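# Stow earphones in chest drawer and close it

## Task

Place the coiled earphones inside the small chest's open drawer, then push the drawer closed, with the chest still standing upright at the end.

## Robot and tools

Robot: two seven-joint arms, left_arm and right_arm, each with a parallel gripper and a wrist camera (cam_left_wrist, cam_right_wrist, both 896x504). Left_arm's fingers can fold: grip with the outer quarter of the pads (near the tips) for a firm hold; parts held nearer the palm may slip or be squeezed too hard, and a fingertip pushed into a surface folds easily so the next grip can miss. Right_arm's fingers are rigid.

Frame: scene frame, origin at table-top height midway between the nominal bases, +x out over the table, +y toward left_arm, +z up. Actual bases: left_arm at (-0.009, +0.290, 0), right_arm at (+0.017, -0.393, 0). Reported end_effector_position (m) and end_effector_quat_wxyz are in this frame and may be off by a few cm. The gripper's fingers point along its own +z and close along its y; the reported point sits between the pads when closed, with fingertips about 33 mm beyond it (9 mm when fully open).

Row layout (used by execute_actions and move): one flat list of 18 numbers covering both arms, each in [-1, 1]: left dx, dy, dz, rx, ry, rz, left gripper position, force_limit, speed, then the same nine for the right arm. The six pose numbers are offsets, not poses: scene-frame axes, measured from that arm's Hand target at the start of the action or move (not from the previous row), scale 1.0 = 0.6 m for translation and 180 degrees for rotation; rx, ry, rz form one rotation vector about the Hand target position. Repeating an offset moves the arm further. All six zero re-commands the current Hand target. Gripper numbers are absolute commands: position +1 fully open (140 mm), about -0.8 pads touching, -1 close until blocked; force_limit -1 (~14 N) to +1 (~58 N) pad force; speed -1 (~30 mm/s) to +1 (~250 mm/s); faster closes squeeze harder. To leave a gripper unchanged, resend its last three numbers, since 0 is itself a command.

Tools:
- execute_actions(actions, cameras): actions is a list of actions, each a table of up to 15 rows of 18 numbers, one row per 1/30 s step; a short table repeats its last row. Images return only if actions is empty or cameras names them (["all"] for both).
- move(target, speed, blend, blocking, cameras): straight-line path to one row of offsets, or a list of up to 15 rows (all offsets from the same starting Hand targets). speed is m/s, 0.002 to 2, default 0.25, one value or one per target; blend in m rounds corners (0 = stop at each). Paths take 0.5 s minimum and are cut at 10 s. No collision avoidance. Result adds a move: line such as done, off_target, moving, held or fault; limits=paced means clipped, limits=held means steps withheld.
- wait(seconds 0 to 10): let the scene run holding last commands.
- stop(): brakes a running move; fingers keep going.
- zoom_image(camera, region [x0,y0,x1,y1] pixels, at most 504x504): closer look at the latest image.
- clear_fault(arm): clears a reported torque or force fault on left_arm or right_arm.
- finished_scene(scene): ends the current scene (give its number); irreversible, so call only once the goal holds.

Control behaviour: each step the commanded pose is clipped to within 70 mm and 16 degrees of the measured gripper pose, so long offsets take several actions. Hand target in results is the last commanded pose after clipping; grippers often settle slightly short, and only a new action or move closes that gap. If an arm is pushing against something, command its target back past the gripper. Large wrist turns may swing the elbow.

Reading results: object_status 0 moving, 1 blocked while opening, 2 blocked while closing (a grip), 3 reached the requested position or pads met (maybe nothing held). Confirm a grip by status 2. position_measured is in counts: 3 open, ~75 = 100 mm, 139 = 60 mm, 200 = 20 mm, 230 pads meeting. To grip harder, raise force_limit and nudge position (-1 to -0.98); to soften, reopen and close slowly. Joint torques, External joint torques and Flange force (gripper axes) indicate contact and load but are noisy. MOTOR HOT warns of overheating; OVER-TEMPERATURE FAULT brakes that arm for 30-60 s.

Faults: an arm stops if contact torque reaches a joint's limit (85 N m for the four base joints, 11 N m for forearm roll and both wrist joints), if outside force reaches 85 N (held weight included), if a joint runs past its range, or if a joint moves too fast. Clear with clear_fault; release any grip first if it pins the arm.

Avoid: dropping the earphones or releasing them while moving, knocking anything off the table, tipping the chest, slamming the drawer, hard impacts or pushes, strong force on a gripper (including gripping hard on something still resting), and any contact between the two arms or grippers, which the clearance check does not prevent. Move gently and smoothly; loose objects may occasionally be nudged by outside disturbances.

Each tool is called after "Request:" by a JSON object that holds its "method" and its "body", one argument or row to a line.

## Session

Request:
{"method": "execute_actions", "body": {
  "actions": []
}}

Scene clock: 0.00 s.
left_arm: end_effector_position=(+0.2504, +0.4651, +0.1220) position_measured=3 object_status=3 end_effector_quat_wxyz=(+0.355, +0.800, +0.014, +0.484) | right_arm: end_effector_position=(+0.2772, -0.6119, +0.3061) position_measured=3 object_status=3 end_effector_quat_wxyz=(-0.005, +0.972, +0.233, -0.022)
Joint positions: left_arm=[1.207 0.151 0.33 -2.691 -0.982 1.646 0.686] | right_arm=[-0.497 -0.672 -0.15 -2.458 -0.12 1.753 -2.614]
Joint velocities: within noise
Joint torques (N m): no reading
External joint torques (N m): no reading
Flange force (N): no reading
Hand target: left_arm +0.2504, +0.4651, +0.1220; +0.355, +0.800, +0.014, +0.484 | right_arm +0.2772, -0.6119, +0.3061; -0.005, +0.972, +0.233, -0.022
Tool commands: left_gripper/position=+1.0 left_gripper/force_limit=+1.0 left_gripper/speed=+1.0 right_gripper/position=+1.0 right_gripper/force_limit=+1.0 right_gripper/speed=+1.0

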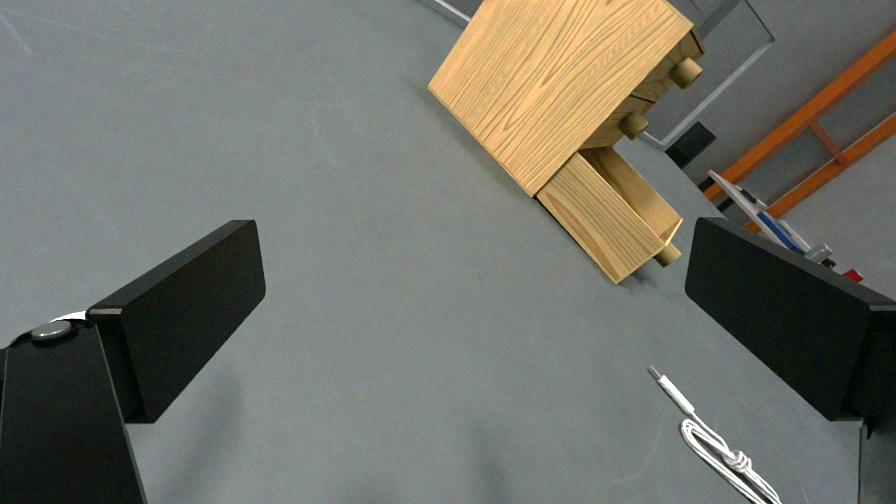

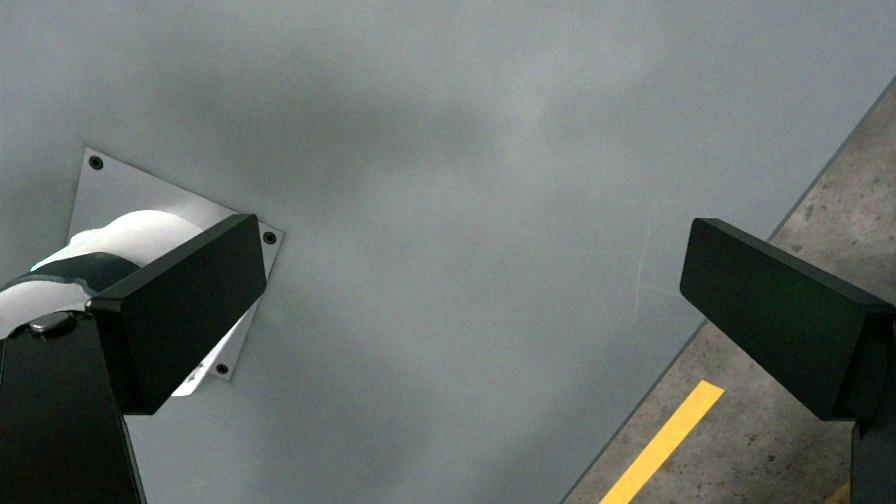

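Request:
{"method": "move", "body": {
  "target": [
    [0,0,0,0,0,0,1,1,1,0.1,0.4,0.2,0,0,-0.5,1,1,1],
    [0,0,0,0,0,0,1,1,1,0,0.7,0.22,0,0,-0.97,1,1,1]
  ],
  "speed": [0.4,0.4],
  "blend": 0.05,
  "cameras": ["all"]
}}

Scene clock: 17.33 s.
left_arm: end_effector_position=(+0.2504, +0.4651, +0.1220) position_measured=3 object_status=3 end_effector_quat_wxyz=(+0.355, +0.800, +0.014, +0.484) | right_arm: end_effector_position=(+0.2775, -0.1932, +0.4379) position_measured=3 object_status=3 end_effector_quat_wxyz=(+0.021, -0.280, +0.960, -0.007)
Joint positions: left_arm=[1.207 0.151 0.33 -2.691 -0.982 1.646 0.686] | right_arm=[-1.679 -1.648 0.35 -1.959 0.948 0.491 0.197]
Joint velocities: left_arm=[within noise] | right_arm=[0 0.001 0 0.002 0 0 0.005]
Joint torques (N m): left_arm=[-0.08 -23.86 1.23 10.69 -0.21 -1.69 0.09] | right_arm=[0.9 34.08 -13 0.41 0.64 2.42 0.24]
External joint torques (N m): left_arm=[-0.08 -0.71 0.36 -0.4 0.15 -0.03 0.01] | right_arm=[0.79 1.16 -0.13 -1.38 0.2 -0.2 0.24]
Flange force (N): left_arm=[1.2 4.2 -0.2] | right_arm=[2.0 0.0 1.1]
Hand target: left_arm +0.2504, +0.4651, +0.1220; +0.355, +0.800, +0.014, +0.484 | right_arm +0.2772, -0.1919, +0.4381; +0.022, -0.278, +0.960, -0.004
Off the commanded pose: left_arm 0.000 m, 0 deg | right_arm 0.001 m, 0 deg.
joint sent to its limit (right arm) — joint 6 (wrist pitch), lower limit. The joint targets still meet the commanded pose.
move: done; limits=paced

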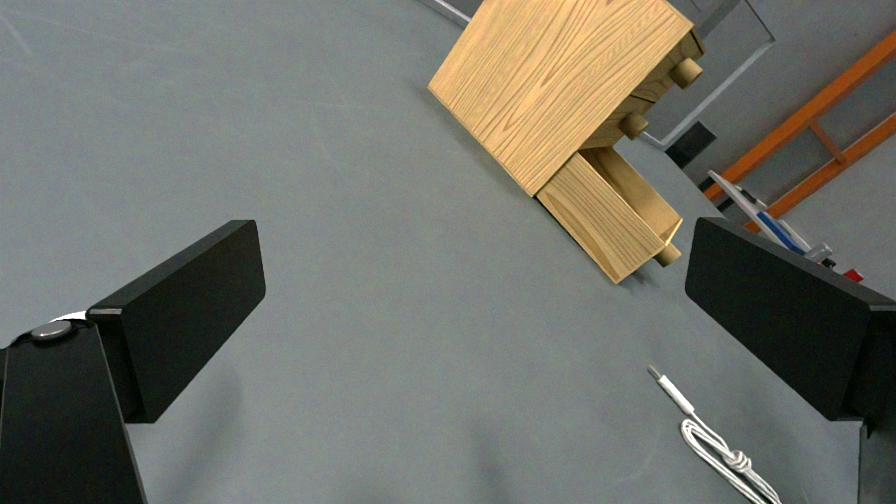

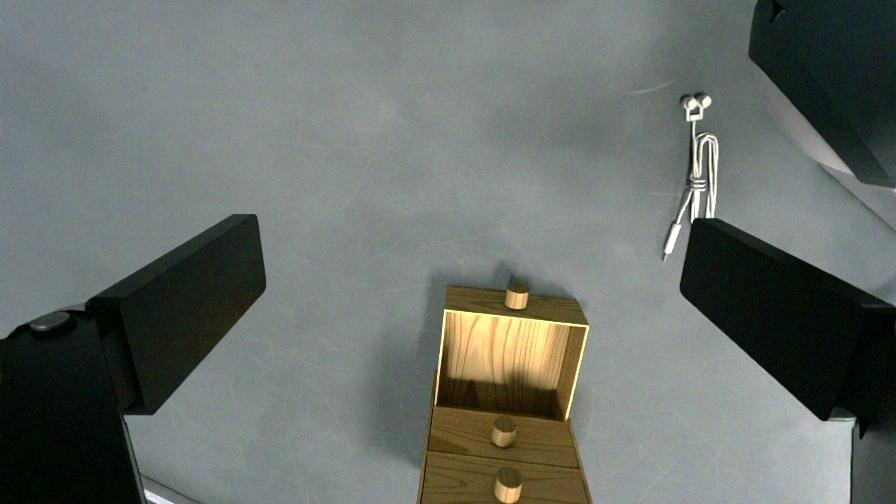

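Request:
{"method": "move", "body": {
  "target": [
    [0,0,0,0,0,0,1,1,1,0.1,-0.3,0.02,0,0,-0.08,1,1,1],
    [0,0,0,0,0,0,1,1,1,0.35,-0.9,0.02,0,0,-0.17,1,1,1]
  ],
  "blend": 0.05
}}

Request:
{"method": "move", "body": {
  "target": [
    [0,0,0,0,0,0,1,1,1,0.36,0.45,0,0,0,0.05,1,1,1],
    [0,0,0,0,0,0,1,1,1,0.22,0.95,0,0,0,0.16,1,1,1],
    [0,0,0,0,0,0,1,1,1,-0.14,1.1,-0.05,0,0,0.16,1,1,1]
  ],
  "blend": 0.08,
  "cameras": ["cam_right_wrist"]
}}

Scene clock: 33.27 s.
left_arm: end_effector_position=(+0.2504, +0.4651, +0.1220) position_measured=3 object_status=3 end_effector_quat_wxyz=(+0.355, +0.800, +0.014, +0.484) | right_arm: end_effector_position=(+0.4863, -0.7329, +0.4500) position_measured=3 object_status=3 end_effector_quat_wxyz=(+0.018, -0.018, +1.000, -0.012)
Joint positions: left_arm=[1.207 0.151 0.33 -2.691 -0.982 1.646 0.686] | right_arm=[-2.826 -1.049 1.055 -1.304 1.149 1.029 0.302]
Joint velocities: left_arm=[within noise] | right_arm=[0.002 0 0 0.002 0 0 0.005]
Joint torques (N m): left_arm=[-0.01 -23.89 1.25 10.74 -0.21 -1.71 0.09] | right_arm=[-0.2 35.26 -22.78 4.98 0.91 2.39 0.29]
External joint torques (N m): left_arm=[0.02 -0.78 0.41 -0.34 0.14 -0.04 0.01] | right_arm=[-0.22 1.08 -0.17 -0.39 0.2 -0.23 0.29]
Flange force (N): left_arm=[1.2 4.3 -0.5] | right_arm=[-0.4 -0.4 -1.7]
Hand target: left_arm +0.2504, +0.4651, +0.1220; +0.355, +0.800, +0.014, +0.484 | right_arm +0.4872, -0.7319, +0.4501; +0.020, -0.015, +1.000, -0.010
Off the commanded pose: left_arm 0.000 m, 0 deg | right_arm 0.001 m, 0 deg.
move: done

every number of target 3 of 3 must lie in its column's range; nothing of the call was run

Request:
{"method": "move", "body": {
  "target": [
    [0,0,0,0,0,0,1,1,1,-0.25,0.6,0.0,0,0,0.09,1,1,1],
    [0,0,0,0,0,0,1,1,1,-0.35,0.9,-0.02,0,0,0.17,1,1,1]
  ],
  "blend": 0.05
}}

Request:
{"method": "move", "body": {
  "target": [
    [0,0,0,0,0,0,1,1,1,0.1,-0.3,-0.02,0,0,0.47,1,1,1],
    [0,0,0,0,0,0,1,1,1,0,-0.7,-0.2,0,0,0.97,1,1,1]
  ],
  "blend": 0.05,
  "speed": 0.4
}}

Scene clock: 42.93 s.
left_arm: end_effector_position=(+0.2504, +0.4651, +0.1220) position_measured=3 object_status=3 end_effector_quat_wxyz=(+0.355, +0.800, +0.014, +0.484) | right_arm: end_effector_position=(+0.2771, -0.1934, +0.4384) position_measured=3 object_status=3 end_effector_quat_wxyz=(+0.022, -0.281, +0.960, -0.005)
Joint positions: left_arm=[1.207 0.151 0.33 -2.691 -0.982 1.646 0.686] | right_arm=[-1.648 -1.635 0.366 -1.966 0.944 0.513 0.22]
Joint velocities: left_arm=[within noise] | right_arm=[-0.001 -0.001 0 -0.001 0.002 -0.002 0.006]
Joint torques (N m): left_arm=[-0.05 -23.84 1.22 10.74 -0.21 -1.7 0.09] | right_arm=[-0.23 32.11 -13.84 1.78 0.66 2.47 0.29]
External joint torques (N m): left_arm=[-0.03 -0.7 0.37 -0.38 0.16 -0.04 0.01] | right_arm=[-0.32 -0.34 -0.55 -0.41 0.19 -0.14 0.29]
Flange force (N): left_arm=[1.1 4.1 -0.3] | right_arm=[-0.6 1.2 1.9]
Hand target: left_arm +0.2504, +0.4651, +0.1220; +0.355, +0.800, +0.014, +0.484 | right_arm +0.2772, -0.1919, +0.4381; +0.022, -0.278, +0.960, -0.004
Off the commanded pose: left_arm 0.000 m, 0 deg | right_arm 0.001 m, 0 deg.
move: done

Scene clock: 48.33 s.
left_arm: end_effector_position=(+0.2504, +0.4651, +0.1220) position_measured=3 object_status=3 end_effector_quat_wxyz=(+0.355, +0.800, +0.014, +0.484) | right_arm: end_effector_position=(+0.2780, -0.6108, +0.3173) position_measured=3 object_status=3 end_effector_quat_wxyz=(-0.006, +0.973, +0.228, -0.021)
Joint positions: left_arm=[1.207 0.151 0.33 -2.691 -0.982 1.646 0.686] | right_arm=[-0.247 -0.708 -0.335 -2.423 -0.235 1.698 -2.481]
Joint velocities: left_arm=[within noise] | right_arm=[0 0 0 -0.001 0.001 0.001 -0.006]
Joint torques (N m): left_arm=[-0.06 -23.86 1.18 10.69 -0.21 -1.71 0.04] | right_arm=[0.86 -7.22 5.45 23.75 0.67 2.41 -0.32]
External joint torques (N m): left_arm=[-0.09 -0.86 0.28 -0.32 0.14 -0.05 -0.04] | right_arm=[0.93 -0.08 0.15 -0.34 -0.22 -0.08 -0.32]
Flange force (N): left_arm=[1.7 4.5 -0.2] | right_arm=[-0.1 -0.6 0.5]
Hand target: left_arm +0.2504, +0.4651, +0.1220; +0.355, +0.800, +0.014, +0.484 | right_arm +0.2772, -0.6119, +0.3181; -0.005, +0.972, +0.233, -0.022
Off the commanded pose: left_arm 0.000 m, 0 deg | right_arm 0.002 m, 1 deg.
move: done; limits=paced

Request:
{"method": "move", "body": {
  "target": [
    [0,0,0,0,0,0,1,1,1,0.5,0.05,0.15,0,0,-0.2,1,1,1],
    [0,0,0,0,0,0,1,1,1,0.55,0.6,0.15,0,0,-0.6,1,1,1]
  ],
  "blend": 0.08,
  "speed": 0.35
}}

Request:
{"method": "move", "body": {
  "target": [0,0,0,0,0,0,1,1,1,-0.1,0.2,0.05,0,0,-0.37,1,1,1],
  "speed": 0.3,
  "cameras": ["cam_right_wrist"]
}}

Scene clock: 58.93 s.
left_arm: end_effector_position=(+0.2504, +0.4651, +0.1220) position_measured=3 object_status=3 end_effector_quat_wxyz=(+0.355, +0.800, +0.014, +0.484) | right_arm: end_effector_position=(+0.6074, -0.2506, +0.4088) position_measured=3 object_status=3 end_effector_quat_wxyz=(-0.023, +0.762, -0.647, -0.009)
Joint positions: left_arm=[1.207 0.151 0.33 -2.691 -0.982 1.646 0.686] | right_arm=[0.276 0.154 -0.087 -1.393 0.056 1.571 0.043]
Joint velocities: left_arm=[within noise] | right_arm=[0.001 0 0 -0.001 -0.002 0 0.005]
Joint torques (N m): left_arm=[-0.07 -23.83 1.23 10.64 -0.21 -1.7 0.09] | right_arm=[0.91 -35.45 -0.53 23.62 0.62 2.43 0.38]
External joint torques (N m): left_arm=[-0.07 -0.76 0.35 -0.45 0.15 -0.04 0.01] | right_arm=[0.92 1.37 -0.26 -0.25 -0.23 -0.2 0.39]
Flange force (N): left_arm=[1.2 4.5 -0.1] | right_arm=[-1.7 -3.7 -0.6]
Hand target: left_arm +0.2504, +0.4651, +0.1220; +0.355, +0.800, +0.014, +0.484 | right_arm +0.6072, -0.2519, +0.4081; -0.020, +0.760, -0.650, -0.009
Off the commanded pose: left_arm 0.000 m, 0 deg | right_arm 0.002 m, 1 deg.
move: done; limits=paced

Scene clock: 62.50 s.
left_arm: end_effector_position=(+0.2504, +0.4651, +0.1220) position_measured=3 object_status=3 end_effector_quat_wxyz=(+0.355, +0.800, +0.014, +0.484) | right_arm: end_effector_position=(+0.5471, -0.1306, +0.4387) position_measured=3 object_status=3 end_effector_quat_wxyz=(+0.023, -0.282, +0.959, -0.002)
Joint positions: left_arm=[1.207 0.151 0.33 -2.691 -0.982 1.646 0.686] | right_arm=[0.542 0.102 -0.099 -1.387 -0.001 1.533 1.457]
Joint velocities: left_arm=[within noise] | right_arm=[-0.001 0 0 0 0.001 0.001 0.005]
Joint torques (N m): left_arm=[-0.06 -23.86 1.2 10.68 -0.2 -1.7 0.05] | right_arm=[0.81 -33.17 -0.28 23.05 0.53 2.38 0.32]
External joint torques (N m): left_arm=[-0.02 -0.75 0.37 -0.46 0.16 -0.04 -0.03] | right_arm=[0.61 1.5 -0.24 -0.38 -0.27 -0.18 0.32]
Flange force (N): left_arm=[1.3 4.5 -0.2] | right_arm=[-3.7 0.6 -0.4]
Hand target: left_arm +0.2504, +0.4651, +0.1220; +0.355, +0.800, +0.014, +0.484 | right_arm +0.5472, -0.1319, +0.4381; +0.022, -0.278, +0.960, -0.004
Off the commanded pose: left_arm 0.000 m, 0 deg | right_arm 0.001 m, 1 deg.
move: done
Images, in order (width x height): cam_right_wrist 896x504.

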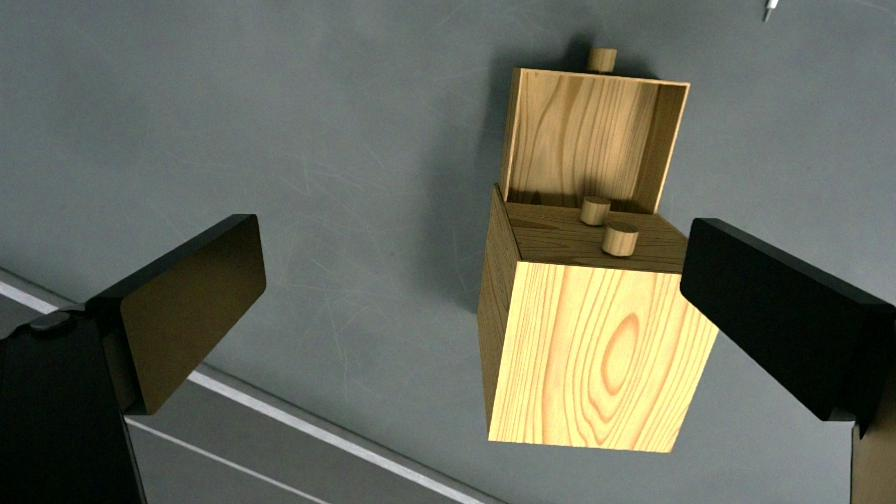

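Request:
{"method": "move", "body": {
  "target": [0,0,0,0,0,0,1,1,1,-0.602,0.323,-0.463,0,0,0,0.5,-1,-0.5],
  "cameras": ["cam_right_wrist"]
}}

Scene clock: 72.67 s.
left_arm: end_effector_position=(+0.2504, +0.4651, +0.1220) position_measured=3 object_status=3 end_effector_quat_wxyz=(+0.355, +0.800, +0.014, +0.484) | right_arm: end_effector_position=(+0.1850, +0.0609, +0.1602) position_measured=66 object_status=3 end_effector_quat_wxyz=(+0.020, -0.281, +0.960, -0.004)
Joint positions: left_arm=[1.207 0.151 0.33 -2.691 -0.982 1.646 0.686] | right_arm=[0.798 -0.138 0.416 -2.384 0.024 2.274 2.213]
Joint velocities: left_arm=[within noise] | right_arm=[0.001 0 0 0 0 0 0.008]
Joint torques (N m): left_arm=[-0.15 -23.85 1.23 10.69 -0.23 -1.71 0.11] | right_arm=[-0.25 -22.22 -1.45 22.99 0.42 2.68 0.22]
External joint torques (N m): left_arm=[-0.15 -0.74 0.37 -0.42 0.13 -0.05 0.03] | right_arm=[-0.19 0.96 0.34 0.09 -0.26 0.17 0.23]
Flange force (N): left_arm=[1.2 4.3 0.0] | right_arm=[-2.8 3.0 2.4]
Hand target: left_arm +0.2504, +0.4651, +0.1220; +0.355, +0.800, +0.014, +0.484 | right_arm +0.1860, +0.0619, +0.1603; +0.022, -0.278, +0.960, -0.004
Off the commanded pose: left_arm 0.000 m, 0 deg | right_arm 0.001 m, 0 deg.
move: done
Images, in order (width x height): cam_right_wrist 896x504.

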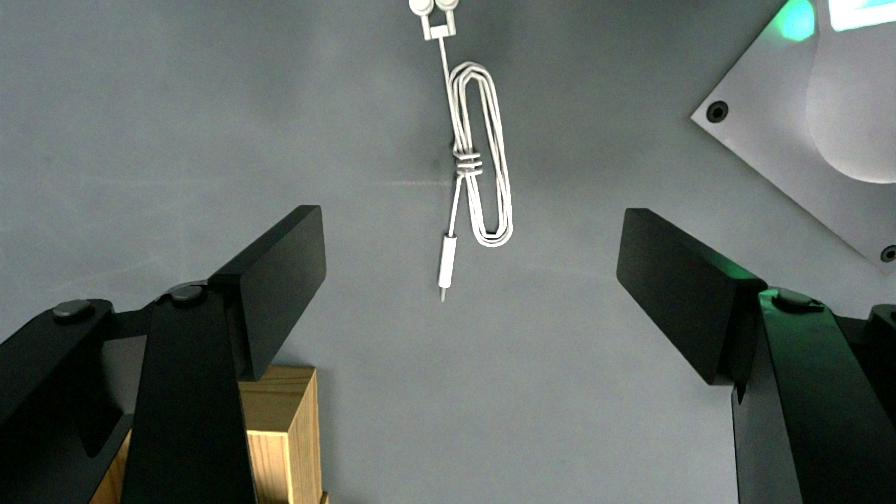

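Request:
{"method": "move", "body": {
  "target": [0,0,0,0,0,0,1,1,1,-0.004,0,-0.18,0,0,0,-0.2,-1,-0.5],
  "cameras": ["cam_right_wrist"],
  "speed": 0.15
}}

Scene clock: 79.77 s.
left_arm: end_effector_position=(+0.2504, +0.4651, +0.1220) position_measured=3 object_status=3 end_effector_quat_wxyz=(+0.355, +0.800, +0.014, +0.484) | right_arm: end_effector_position=(+0.1830, +0.0607, +0.0523) position_measured=154 object_status=3 end_effector_quat_wxyz=(+0.020, -0.281, +0.960, -0.005)
Joint positions: left_arm=[1.207 0.151 0.33 -2.691 -0.982 1.646 0.686] | right_arm=[0.799 0.088 0.414 -2.467 -0.134 2.559 2.34]
Joint velocities: left_arm=[within noise] | right_arm=[-0.001 0 0.001 -0.001 0.001 0.001 0.006]
Joint torques (N m): left_arm=[-0.05 -23.86 1.16 10.72 -0.22 -1.7 0.1] | right_arm=[0.87 -26.49 0.65 19.73 0.29 2.65 0.31]
External joint torques (N m): left_arm=[-0.1 -0.71 0.25 -0.46 0.15 -0.05 0.02] | right_arm=[0.79 0.47 -0.5 0.57 -0.24 0.19 0.31]
Flange force (N): left_arm=[1.2 4.2 0.1] | right_arm=[-2.4 3.6 3.0]
Hand target: left_arm +0.2504, +0.4651, +0.1220; +0.355, +0.800, +0.014, +0.484 | right_arm +0.1836, +0.0619, +0.0523; +0.022, -0.278, +0.960, -0.004
Off the commanded pose: left_arm 0.000 m, 0 deg | right_arm 0.001 m, 0 deg.
move: done
Images, in order (width x height): cam_right_wrist 896x504.

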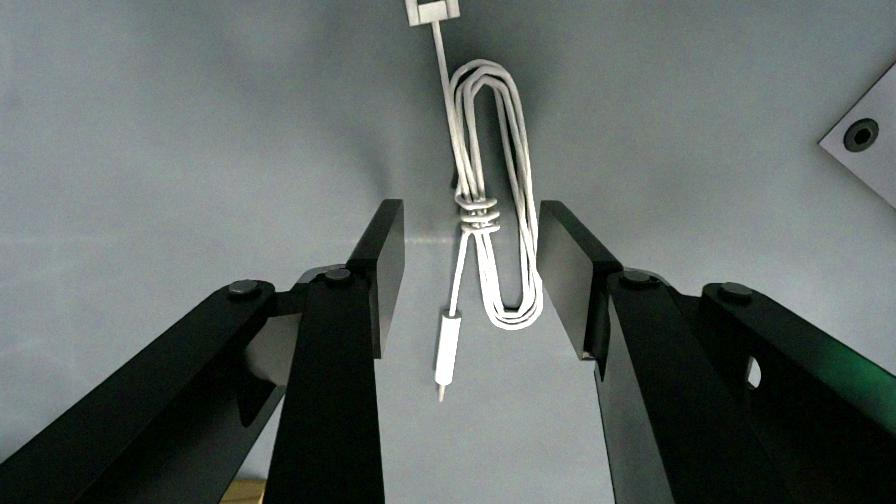

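Request:
{"method": "move", "body": {
  "target": [
    [0,0,0,0,0,0,1,1,1,-0.006,0.009,0,0,0,0,-0.2,-1,-0.5],
    [0,0,0,0,0,0,1,1,1,-0.006,0.009,-0.029,0,0,0,-0.2,-1,-0.5],
    [0,0,0,0,0,0,1,1,1,-0.006,0.009,-0.029,0,0,0,-1,-1,-1]
  ],
  "cameras": ["cam_right_wrist"],
  "speed": 0.06
}}

Request:
{"method": "wait", "body": {
  "seconds": 1.5,
  "cameras": ["cam_right_wrist"]
}}

Scene clock: 87.83 s.
left_arm: end_effector_position=(+0.2504, +0.4651, +0.1220) position_measured=3 object_status=3 end_effector_quat_wxyz=(+0.355, +0.800, +0.014, +0.484) | right_arm: end_effector_position=(+0.1798, +0.0669, +0.0353) position_measured=230 object_status=0 end_effector_quat_wxyz=(+0.021, -0.280, +0.960, -0.004)
Joint positions: left_arm=[1.207 0.151 0.33 -2.691 -0.982 1.646 0.686] | right_arm=[0.822 0.143 0.396 -2.455 -0.182 2.597 2.388]
Joint torques (N m): left_arm=[-0.05 -23.9 1.24 10.7 -0.21 -1.7 0.07] | right_arm=[0.88 -28.05 0.94 18.44 0.39 2.52 0.23]
External joint torques (N m): left_arm=[-0.08 -0.73 0.35 -0.42 0.15 -0.04 -0.01] | right_arm=[0.79 0.49 -0.85 -0.25 -0.12 0.03 0.23]
Flange force (N): left_arm=[1.2 4.3 -0.1] | right_arm=[-0.4 1.7 3.1]
Hand target: left_arm +0.2504, +0.4651, +0.1220; +0.355, +0.800, +0.014, +0.484 | right_arm +0.1800, +0.0673, +0.0349; +0.022, -0.278, +0.960, -0.004
Off the commanded pose: left_arm 0.000 m, 0 deg | right_arm 0.001 m, 0 deg.
move: done
Images, in order (width x height): cam_right_wrist 896x504.

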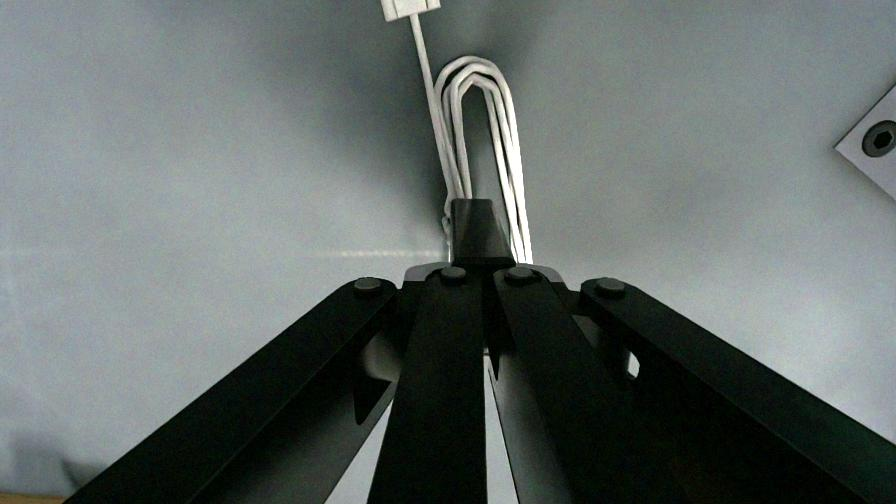

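Scene clock: 89.33 s.
left_arm: end_effector_position=(+0.2504, +0.4651, +0.1220) position_measured=3 object_status=3 end_effector_quat_wxyz=(+0.355, +0.800, +0.014, +0.484) | right_arm: end_effector_position=(+0.1798, +0.0669, +0.0353) position_measured=230 object_status=3 end_effector_quat_wxyz=(+0.021, -0.280, +0.960, -0.004)
Joint positions: left_arm=[1.207 0.151 0.33 -2.691 -0.982 1.646 0.686] | right_arm=[0.822 0.143 0.396 -2.455 -0.182 2.597 2.388]
Joint torques (N m): left_arm=[-0.07 -23.85 1.22 10.72 -0.2 -1.7 0.1] | right_arm=[0.88 -28.03 1.25 18.49 0.39 2.54 0.25]
External joint torques (N m): left_arm=[-0.04 -0.72 0.38 -0.41 0.16 -0.04 0.02] | right_arm=[0.9 0.5 -0.44 -0.22 -0.12 0.06 0.25]
Flange force (N): left_arm=[1.1 4.3 -0.3] | right_arm=[-0.1 2.0 2.9]
Hand target: left_arm +0.2504, +0.4651, +0.1220; +0.355, +0.800, +0.014, +0.484 | right_arm +0.1800, +0.0673, +0.0349; +0.022, -0.278, +0.960, -0.004
Tool commands: left_gripper/position=+1.0 left_gripper/force_limit=+1.0 left_gripper/speed=+1.0 right_gripper/position=-1.0 right_gripper/force_limit=-1.0 right_gripper/speed=-1.0
Off the commanded pose: left_arm 0.000 m, 0 deg | right_arm 0.001 m, 0 deg.
wait: 1.50 s; at rest by 0.17 s
Images, in order (width x height): cam_right_wrist 896x504.

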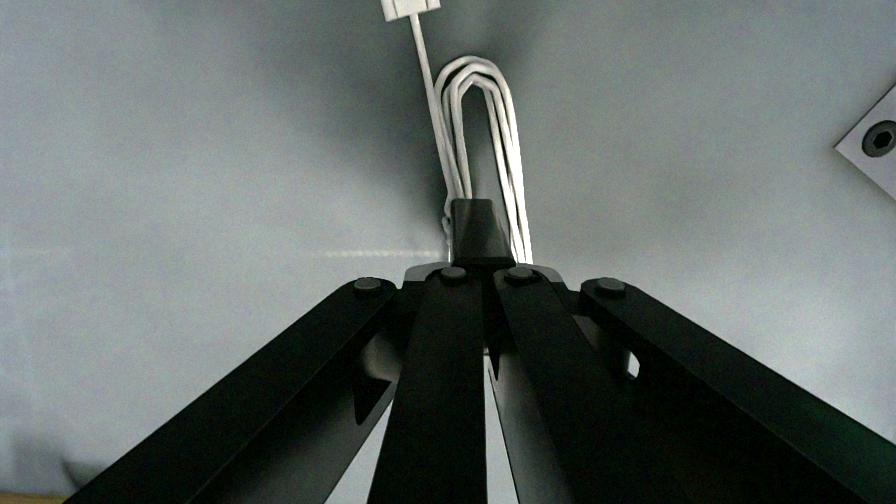

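Request:
{"method": "move", "body": {
  "target": [
    [0,0,0,0,0,0,1,1,1,0,0,0,0,0,0,-0.2,-1,-0.5],
    [0,0,0,0,0,0,1,1,1,-0.003,0.005,-0.0125,0,0,0,-0.2,-1,-0.5]
  ],
  "cameras": ["cam_right_wrist"],
  "speed": 0.04
}}

Scene clock: 94.70 s.
left_arm: end_effector_position=(+0.2504, +0.4651, +0.1220) position_measured=3 object_status=3 end_effector_quat_wxyz=(+0.355, +0.800, +0.014, +0.484) | right_arm: end_effector_position=(+0.1777, +0.0691, +0.0275) position_measured=154 object_status=3 end_effector_quat_wxyz=(+0.020, -0.280, +0.960, -0.005)
Joint positions: left_arm=[1.207 0.151 0.33 -2.691 -0.982 1.646 0.686] | right_arm=[0.835 0.167 0.385 -2.448 -0.201 2.61 2.407]
Joint velocities: left_arm=[within noise] | right_arm=[0 0.001 0.001 0.001 0 0.001 0.006]
Joint torques (N m): left_arm=[-0.07 -23.86 1.22 10.66 -0.21 -1.71 0.04] | right_arm=[0.86 -28.54 1.48 18.79 0.22 2.56 0.2]
External joint torques (N m): left_arm=[-0.11 -0.83 0.32 -0.38 0.14 -0.05 -0.04] | right_arm=[0.79 0.52 -0.56 0.48 -0.28 0.09 0.2]
Flange force (N): left_arm=[1.6 4.5 -0.1] | right_arm=[-2.1 3.5 3.6]
Hand target: left_arm +0.2504, +0.4651, +0.1220; +0.355, +0.800, +0.014, +0.484 | right_arm +0.1782, +0.0703, +0.0274; +0.022, -0.278, +0.960, -0.004
Off the commanded pose: left_arm 0.000 m, 0 deg | right_arm 0.001 m, 0 deg.
move: done
Images, in order (width x height): cam_right_wrist 896x504.

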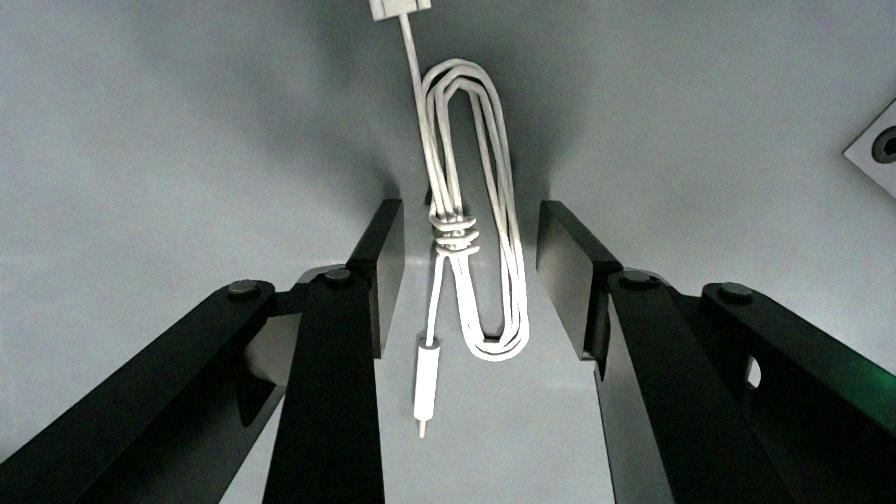

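Request:
{"method": "move", "body": {
  "target": [0,0,0,0,0,0,1,1,1,0,0,-0.009,0,0,0,-0.2,-1,-0.5],
  "speed": 0.02,
  "cameras": ["cam_right_wrist"]
}}

Scene clock: 98.60 s.
left_arm: end_effector_position=(+0.2504, +0.4651, +0.1220) position_measured=3 object_status=3 end_effector_quat_wxyz=(+0.355, +0.800, +0.014, +0.484) | right_arm: end_effector_position=(+0.1777, +0.0689, +0.0220) position_measured=154 object_status=3 end_effector_quat_wxyz=(+0.020, -0.280, +0.960, -0.005)
Joint positions: left_arm=[1.207 0.151 0.33 -2.691 -0.982 1.646 0.686] | right_arm=[0.842 0.181 0.376 -2.448 -0.213 2.622 2.416]
Joint velocities: left_arm=[within noise] | right_arm=[0.002 0 -0.004 0.001 -0.002 0.005 0.004]
Joint torques (N m): left_arm=[-0.1 -23.9 1.22 10.67 -0.21 -1.71 0.08] | right_arm=[0.95 -28.85 2.15 18.64 0.21 2.67 0.14]
External joint torques (N m): left_arm=[-0.13 -0.77 0.33 -0.39 0.15 -0.04 0] | right_arm=[0.84 0.55 -0.05 0.54 -0.28 0.21 0.15]
Flange force (N): left_arm=[1.3 4.3 -0.1] | right_arm=[-1.8 3.6 3.4]
Hand target: left_arm +0.2504, +0.4651, +0.1220; +0.355, +0.800, +0.014, +0.484 | right_arm +0.1782, +0.0703, +0.0220; +0.022, -0.278, +0.960, -0.004
Off the commanded pose: left_arm 0.000 m, 0 deg | right_arm 0.001 m, 0 deg.
move: done
Images, in order (width x height): cam_right_wrist 896x504.

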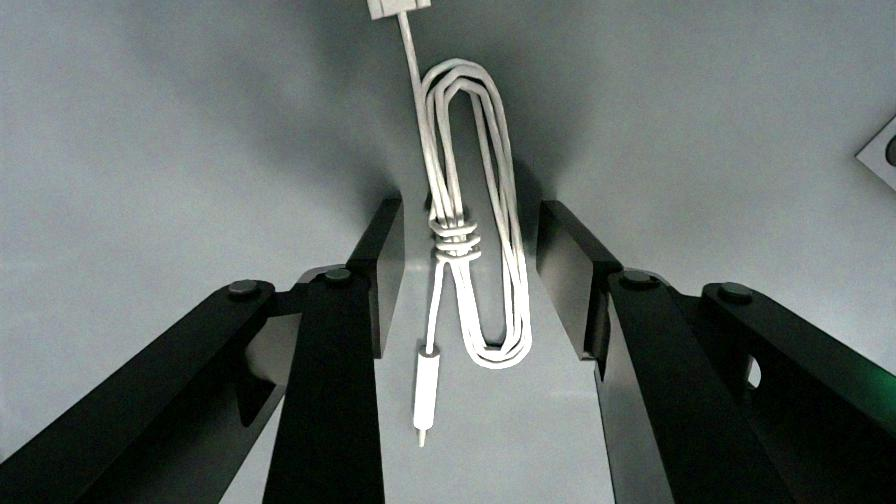

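Request:
{"method": "move", "body": {
  "target": [0,0,0,0,0,0,1,1,1,0,0,-0.009,0,0,0,-0.2,-1,-0.5],
  "speed": 0.02,
  "cameras": ["cam_right_wrist"]
}}

Scene clock: 101.97 s.
left_arm: end_effector_position=(+0.2504, +0.4651, +0.1220) position_measured=3 object_status=3 end_effector_quat_wxyz=(+0.355, +0.800, +0.014, +0.484) | right_arm: end_effector_position=(+0.1777, +0.0690, +0.0190) position_measured=154 object_status=3 end_effector_quat_wxyz=(+0.021, -0.282, +0.959, -0.006)
Joint positions: left_arm=[1.207 0.151 0.33 -2.691 -0.982 1.646 0.686] | right_arm=[0.851 0.189 0.367 -2.447 -0.224 2.629 2.421]
Joint torques (N m): left_arm=[-0.09 -23.88 1.21 10.68 -0.21 -1.7 0.08] | right_arm=[-0.16 -24.86 0.65 18.29 0.17 3.83 0.49]
External joint torques (N m): left_arm=[-0.1 -0.8 0.33 -0.4 0.14 -0.04 0] | right_arm=[-0.18 4.81 -1.52 0.26 -0.31 1.36 0.49]
Flange force (N): left_arm=[1.4 4.5 -0.1] | right_arm=[-8.4 7.9 19.1]
Hand target: left_arm +0.2504, +0.4651, +0.1220; +0.355, +0.800, +0.014, +0.484 | right_arm +0.1782, +0.0703, +0.0166; +0.022, -0.278, +0.960, -0.004
Off the commanded pose: left_arm 0.000 m, 0 deg | right_arm 0.003 m, 1 deg.
move: done
Images, in order (width x height): cam_right_wrist 896x504.

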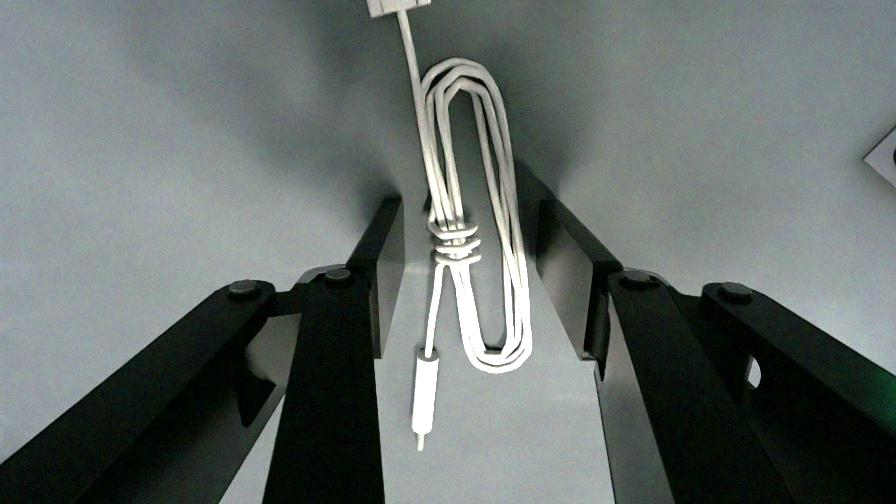

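Request:
{"method": "move", "body": {
  "target": [
    [0,0,0,0,0,0,1,1,1,0,0,0.009,0,0,0,-0.2,-1,-0.5],
    [0,0,0,0,0,0,1,1,1,0,0,0.009,0,0,0,-1,-1,-1]
  ],
  "speed": 0.03
}}

Request:
{"method": "wait", "body": {
  "seconds": 1.7,
  "cameras": ["cam_right_wrist"]
}}

Scene clock: 107.73 s.
left_arm: end_effector_position=(+0.2504, +0.4651, +0.1220) position_measured=3 object_status=3 end_effector_quat_wxyz=(+0.355, +0.800, +0.014, +0.484) | right_arm: end_effector_position=(+0.1784, +0.0703, +0.0215) position_measured=212 object_status=0 end_effector_quat_wxyz=(+0.023, -0.280, +0.960, -0.004)
Joint positions: left_arm=[1.207 0.151 0.33 -2.691 -0.982 1.646 0.686] | right_arm=[0.852 0.184 0.367 -2.447 -0.219 2.629 2.421]
Joint torques (N m): left_arm=[-0.09 -23.83 1.2 10.71 -0.21 -1.71 0.08] | right_arm=[0 -30.13 2.29 18.12 0.77 2.35 -0.01]
External joint torques (N m): left_arm=[-0.07 -0.68 0.35 -0.38 0.14 -0.04 0] | right_arm=[-0.02 -0.5 0.19 -0.01 0.28 -0.14 -0.01]
Flange force (N): left_arm=[1.1 4.0 -0.2] | right_arm=[1.0 -1.0 -2.5]
Hand target: left_arm +0.2504, +0.4651, +0.1220; +0.355, +0.800, +0.014, +0.484 | right_arm +0.1782, +0.0703, +0.0220; +0.022, -0.278, +0.960, -0.004
Off the commanded pose: left_arm 0.000 m, 0 deg | right_arm 0.001 m, 0 deg.
move: done

Scene clock: 109.43 s.
left_arm: end_effector_position=(+0.2504, +0.4651, +0.1220) position_measured=3 object_status=3 end_effector_quat_wxyz=(+0.355, +0.800, +0.014, +0.484) | right_arm: end_effector_position=(+0.1784, +0.0703, +0.0215) position_measured=212 object_status=2 end_effector_quat_wxyz=(+0.023, -0.280, +0.960, -0.004)
Joint positions: left_arm=[1.207 0.151 0.33 -2.691 -0.982 1.646 0.686] | right_arm=[0.852 0.184 0.367 -2.447 -0.219 2.629 2.421]
Joint torques (N m): left_arm=[-0.1 -23.88 1.21 10.7 -0.21 -1.71 0.06] | right_arm=[0.04 -30.16 2.27 18.12 0.77 2.35 -0.01]
External joint torques (N m): left_arm=[-0.07 -0.74 0.37 -0.37 0.15 -0.04 -0.02] | right_arm=[0 -0.49 0.14 -0.05 0.27 -0.15 -0.01]
Flange force (N): left_arm=[1.3 4.2 -0.3] | right_arm=[1.0 -1.0 -2.5]
Hand target: left_arm +0.2504, +0.4651, +0.1220; +0.355, +0.800, +0.014, +0.484 | right_arm +0.1782, +0.0703, +0.0220; +0.022, -0.278, +0.960, -0.004
Tool commands: left_gripper/position=+1.0 left_gripper/force_limit=+1.0 left_gripper/speed=+1.0 right_gripper/position=-1.0 right_gripper/force_limit=-1.0 right_gripper/speed=-1.0
Off the commanded pose: left_arm 0.000 m, 0 deg | right_arm 0.001 m, 0 deg.
wait: 1.70 s; at rest by 0.17 s
Images, in order (width x height): cam_right_wrist 896x504.

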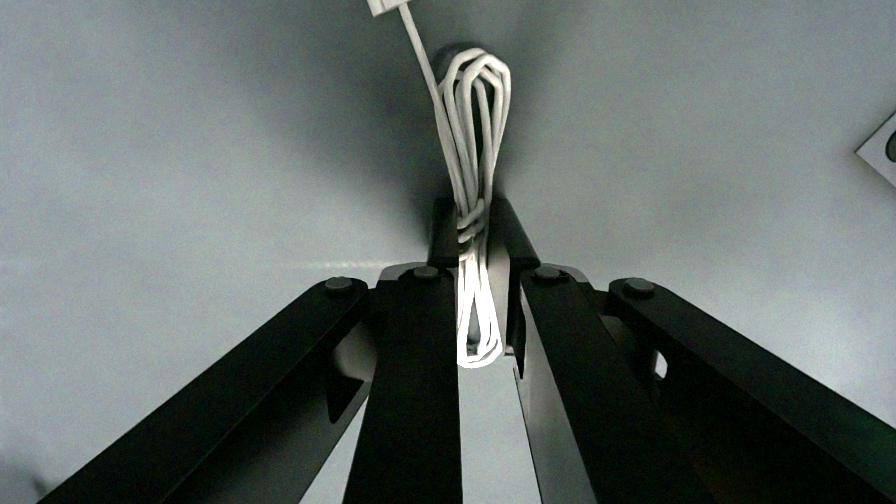

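Request:
{"method": "move", "body": {
  "target": [
    [0,0,0,0,0,0,1,1,1,0,0,0.2,0,0,0,-1,-1,-1],
    [0,0,0,0,0,0,1,1,1,0.483,-0.137,0.42,0,0,0.333,-1,-1,-1]
  ],
  "speed": [0.12,0.2],
  "blend": 0.03,
  "cameras": ["all"]
}}

Scene clock: 121.90 s.
left_arm: end_effector_position=(+0.2504, +0.4651, +0.1220) position_measured=3 object_status=3 end_effector_quat_wxyz=(+0.355, +0.800, +0.014, +0.484) | right_arm: end_effector_position=(+0.4689, -0.0124, +0.2744) position_measured=213 object_status=2 end_effector_quat_wxyz=(-0.022, +0.718, -0.695, -0.005)
Joint positions: left_arm=[1.207 0.151 0.33 -2.691 -0.982 1.646 0.686] | right_arm=[0.699 0.059 -0.023 -1.863 0.018 1.965 0.653]
Joint velocities: left_arm=[within noise] | right_arm=[-0.001 0 0.001 -0.001 0.001 -0.001 -0.004]
Joint torques (N m): left_arm=[-0.07 -23.91 1.23 10.7 -0.2 -1.7 0.07] | right_arm=[0 -33.54 0.15 24.75 1 2.45 -0.39]
External joint torques (N m): left_arm=[-0.09 -0.76 0.34 -0.4 0.16 -0.04 -0.01] | right_arm=[-0.19 1.02 -0.04 0.01 0.27 -0.16 -0.38]
Flange force (N): left_arm=[1.3 4.4 -0.2] | right_arm=[-1.3 -3.2 0.2]
Hand target: left_arm +0.2504, +0.4651, +0.1220; +0.355, +0.800, +0.014, +0.484 | right_arm +0.4680, -0.0119, +0.2740; -0.021, +0.721, -0.693, -0.007
Off the commanded pose: left_arm 0.000 m, 0 deg | right_arm 0.001 m, 0 deg.
move: done

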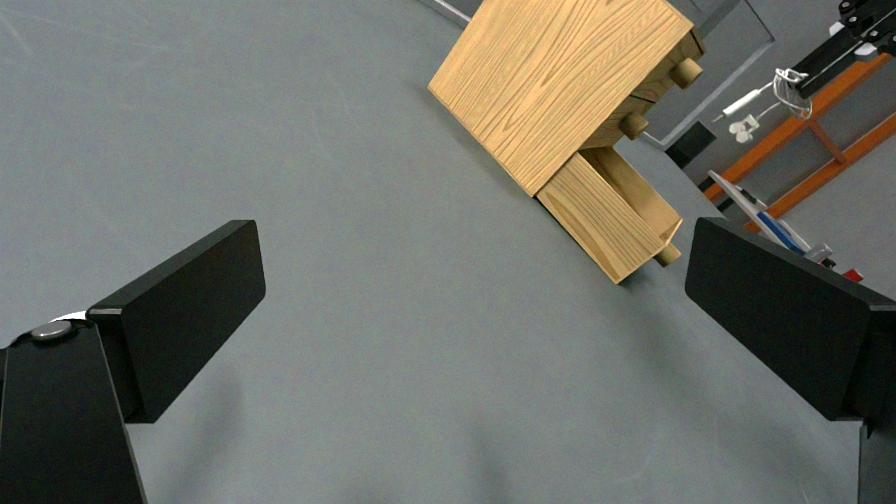

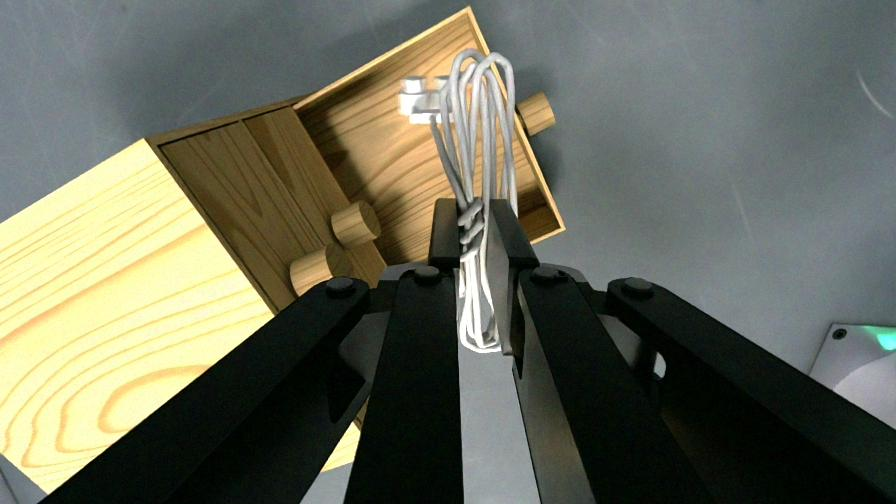

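Request:
{"method": "move", "body": {
  "target": [
    [0,0,0,0,0,0,1,1,1,0.01,-0.055,0,0.045,-0.084,0,-1,-1,-1],
    [0,0,0,0,0,0,1,1,1,0.01,-0.055,-0.24,0.045,-0.084,0,-1,-1,-1]
  ],
  "speed": 0.12,
  "cameras": ["all"]
}}

Scene clock: 134.87 s.
left_arm: end_effector_position=(+0.2504, +0.4651, +0.1220) position_measured=3 object_status=3 end_effector_quat_wxyz=(+0.355, +0.800, +0.014, +0.484) | right_arm: end_effector_position=(+0.4726, -0.0446, +0.1299) position_measured=213 object_status=2 end_effector_quat_wxyz=(-0.161, +0.714, -0.680, +0.038)
Joint positions: left_arm=[1.207 0.151 0.33 -2.691 -0.982 1.646 0.686] | right_arm=[0.67 -0.003 -0.03 -2.464 -0.074 2.793 0.673]
Joint velocities: left_arm=[within noise] | right_arm=[0 0 0 0 0.001 0.004 0.003]
Joint torques (N m): left_arm=[-0.1 -23.85 1.2 10.71 -0.21 -1.71 0.1] | right_arm=[-0.27 -28.21 -0.18 21.25 0.27 3.39 0.2]
External joint torques (N m): left_arm=[-0.1 -0.72 0.32 -0.39 0.15 -0.04 0.02] | right_arm=[-0.4 0.67 -0.31 0.04 -0.27 0.19 0.24]
Flange force (N): left_arm=[1.2 4.1 -0.1] | right_arm=[-1.0 -0.3 2.5]
Hand target: left_arm +0.2504, +0.4651, +0.1220; +0.355, +0.800, +0.014, +0.484 | right_arm +0.4740, -0.0449, +0.1300; -0.163, +0.712, -0.682, +0.039
Off the commanded pose: left_arm 0.000 m, 0 deg | right_arm 0.002 m, 0 deg.
move: done

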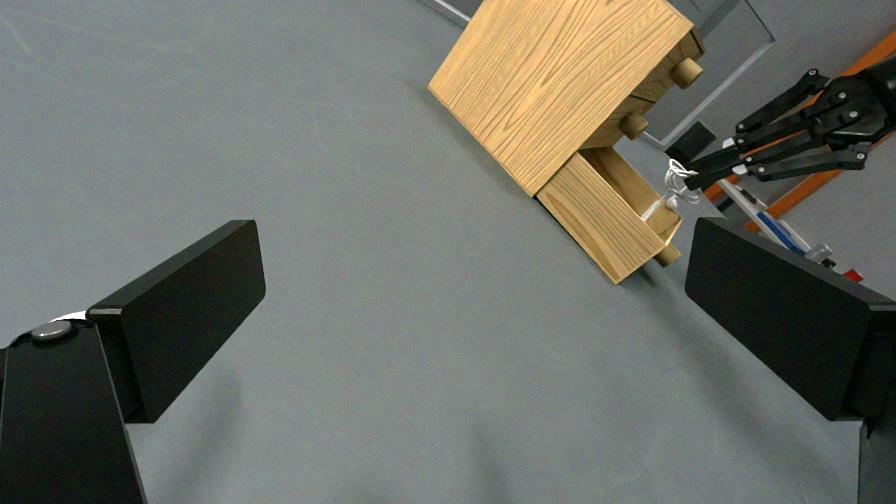

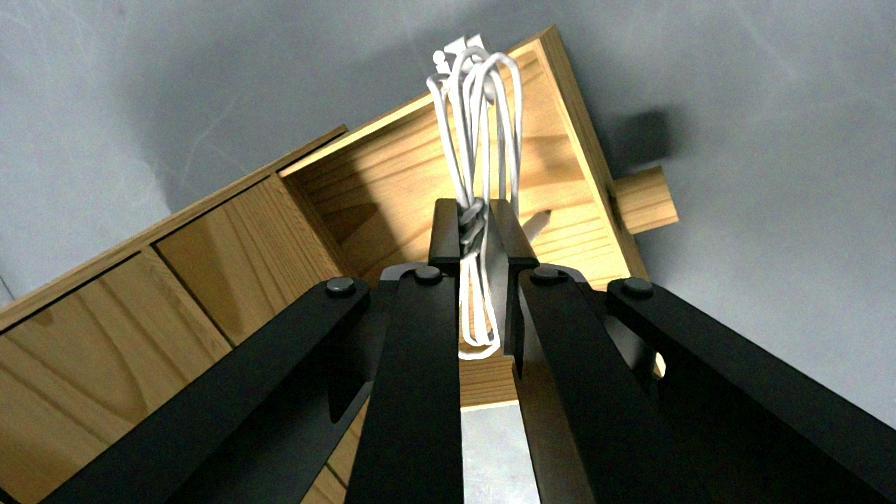

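Request:
{"method": "move", "body": {
  "target": [
    [0,0,0,0,0,0,1,1,1,0,0.0,0.08,0,0,0,-1,-1,-1],
    [0,0,0,0,0,0,1,1,1,0,0.06,0.08,0,0,0,-1,-1,-1],
    [0,0,0,0,0,0,1,1,1,0.0,0.06,-0.02,0,0,0,-1,-1,-1]
  ],
  "speed": 0.12,
  "cameras": ["all"]
}}

Scene clock: 141.63 s.
left_arm: end_effector_position=(+0.2504, +0.4651, +0.1220) position_measured=3 object_status=3 end_effector_quat_wxyz=(+0.355, +0.800, +0.014, +0.484) | right_arm: end_effector_position=(+0.4731, -0.0097, +0.1176) position_measured=213 object_status=2 end_effector_quat_wxyz=(-0.161, +0.714, -0.680, +0.038)
Joint positions: left_arm=[1.207 0.151 0.33 -2.691 -0.982 1.646 0.686] | right_arm=[0.692 0.081 -0.004 -2.392 -0.124 2.801 0.766]
Joint velocities: left_arm=[within noise] | right_arm=[0.001 0 0 -0.001 0 0.003 0.007]
Joint torques (N m): left_arm=[-0.07 -23.85 1.21 10.7 -0.22 -1.71 0.09] | right_arm=[0.88 -31.13 -0.23 21.15 0.32 3.38 0.22]
External joint torques (N m): left_arm=[0 -0.7 0.41 -0.46 0.15 -0.04 0.01] | right_arm=[0.68 0.48 -0.51 0.1 -0.25 0.2 0.25]
Flange force (N): left_arm=[1.0 4.3 -0.3] | right_arm=[-1.9 0.8 2.1]
Hand target: left_arm +0.2504, +0.4651, +0.1220; +0.355, +0.800, +0.014, +0.484 | right_arm +0.4740, -0.0089, +0.1180; -0.163, +0.712, -0.682, +0.039
Off the commanded pose: left_arm 0.000 m, 0 deg | right_arm 0.001 m, 0 deg.
move: done

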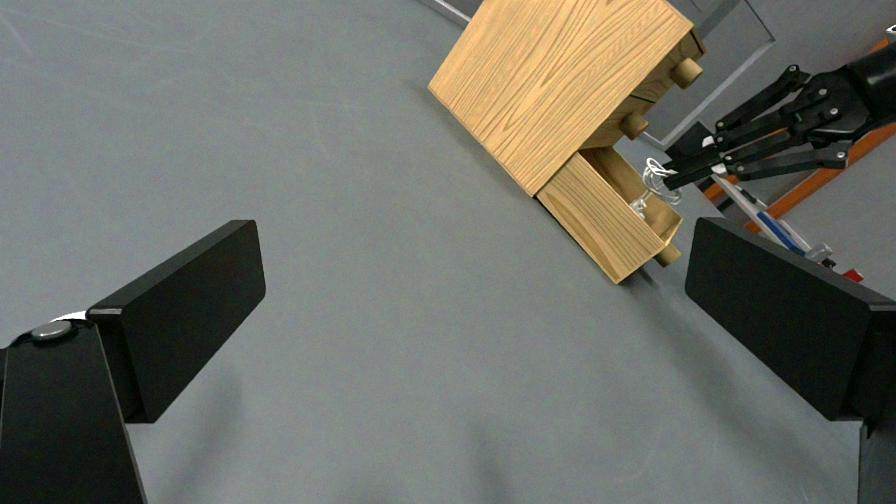

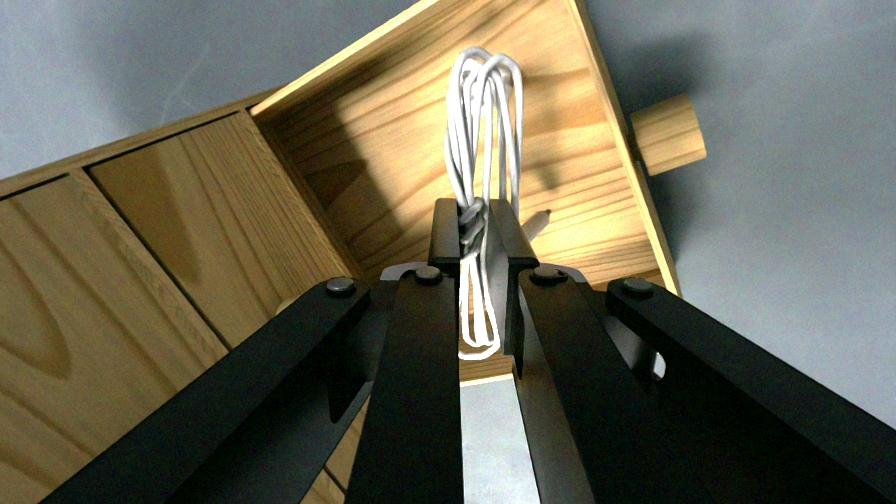

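Request:
{"method": "move", "body": {
  "target": [0,0,0,0,0,0,1,1,1,-0.008,-0.012,-0.065,0,0,0,-1,-1,-1],
  "speed": 0.08,
  "cameras": ["all"]
}}

Scene clock: 146.23 s.
left_arm: end_effector_position=(+0.2504, +0.4651, +0.1220) position_measured=3 object_status=3 end_effector_quat_wxyz=(+0.355, +0.800, +0.014, +0.484) | right_arm: end_effector_position=(+0.4690, -0.0165, +0.0793) position_measured=213 object_status=2 end_effector_quat_wxyz=(-0.162, +0.714, -0.681, +0.038)
Joint positions: left_arm=[1.207 0.151 0.33 -2.691 -0.982 1.646 0.686] | right_arm=[0.702 0.148 -0.025 -2.431 -0.152 2.908 0.788]
Joint velocities: left_arm=[within noise] | right_arm=[0.003 0.001 -0.004 0.001 0 0.006 0.005]
Joint torques (N m): left_arm=[-0.13 -23.87 1.23 10.73 -0.23 -1.71 0.07] | right_arm=[1.06 -31.78 -0.5 19.43 0.32 3.38 0.24]
External joint torques (N m): left_arm=[-0.19 -0.73 0.31 -0.43 0.14 -0.06 -0.01] | right_arm=[0.93 0.6 -0.69 -0.11 -0.23 0.2 0.27]
Flange force (N): left_arm=[1.3 4.2 0.1] | right_arm=[-2.4 2.7 2.7]
Hand target: left_arm +0.2504, +0.4651, +0.1220; +0.355, +0.800, +0.014, +0.484 | right_arm +0.4692, -0.0161, +0.0790; -0.163, +0.712, -0.682, +0.039
Off the commanded pose: left_arm 0.000 m, 0 deg | right_arm 0.001 m, 0 deg.
move: done

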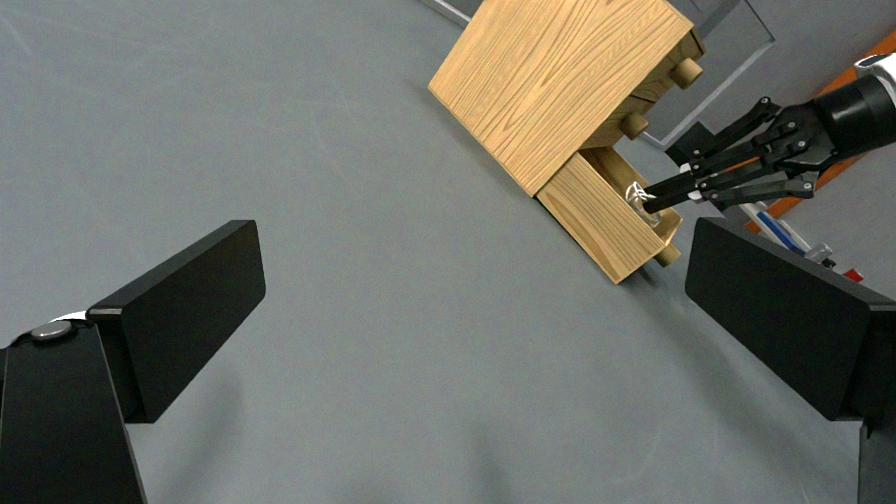

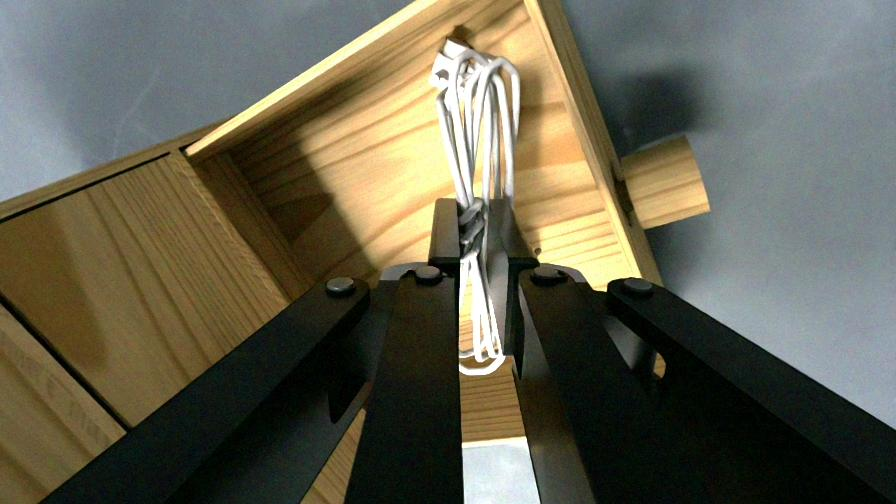

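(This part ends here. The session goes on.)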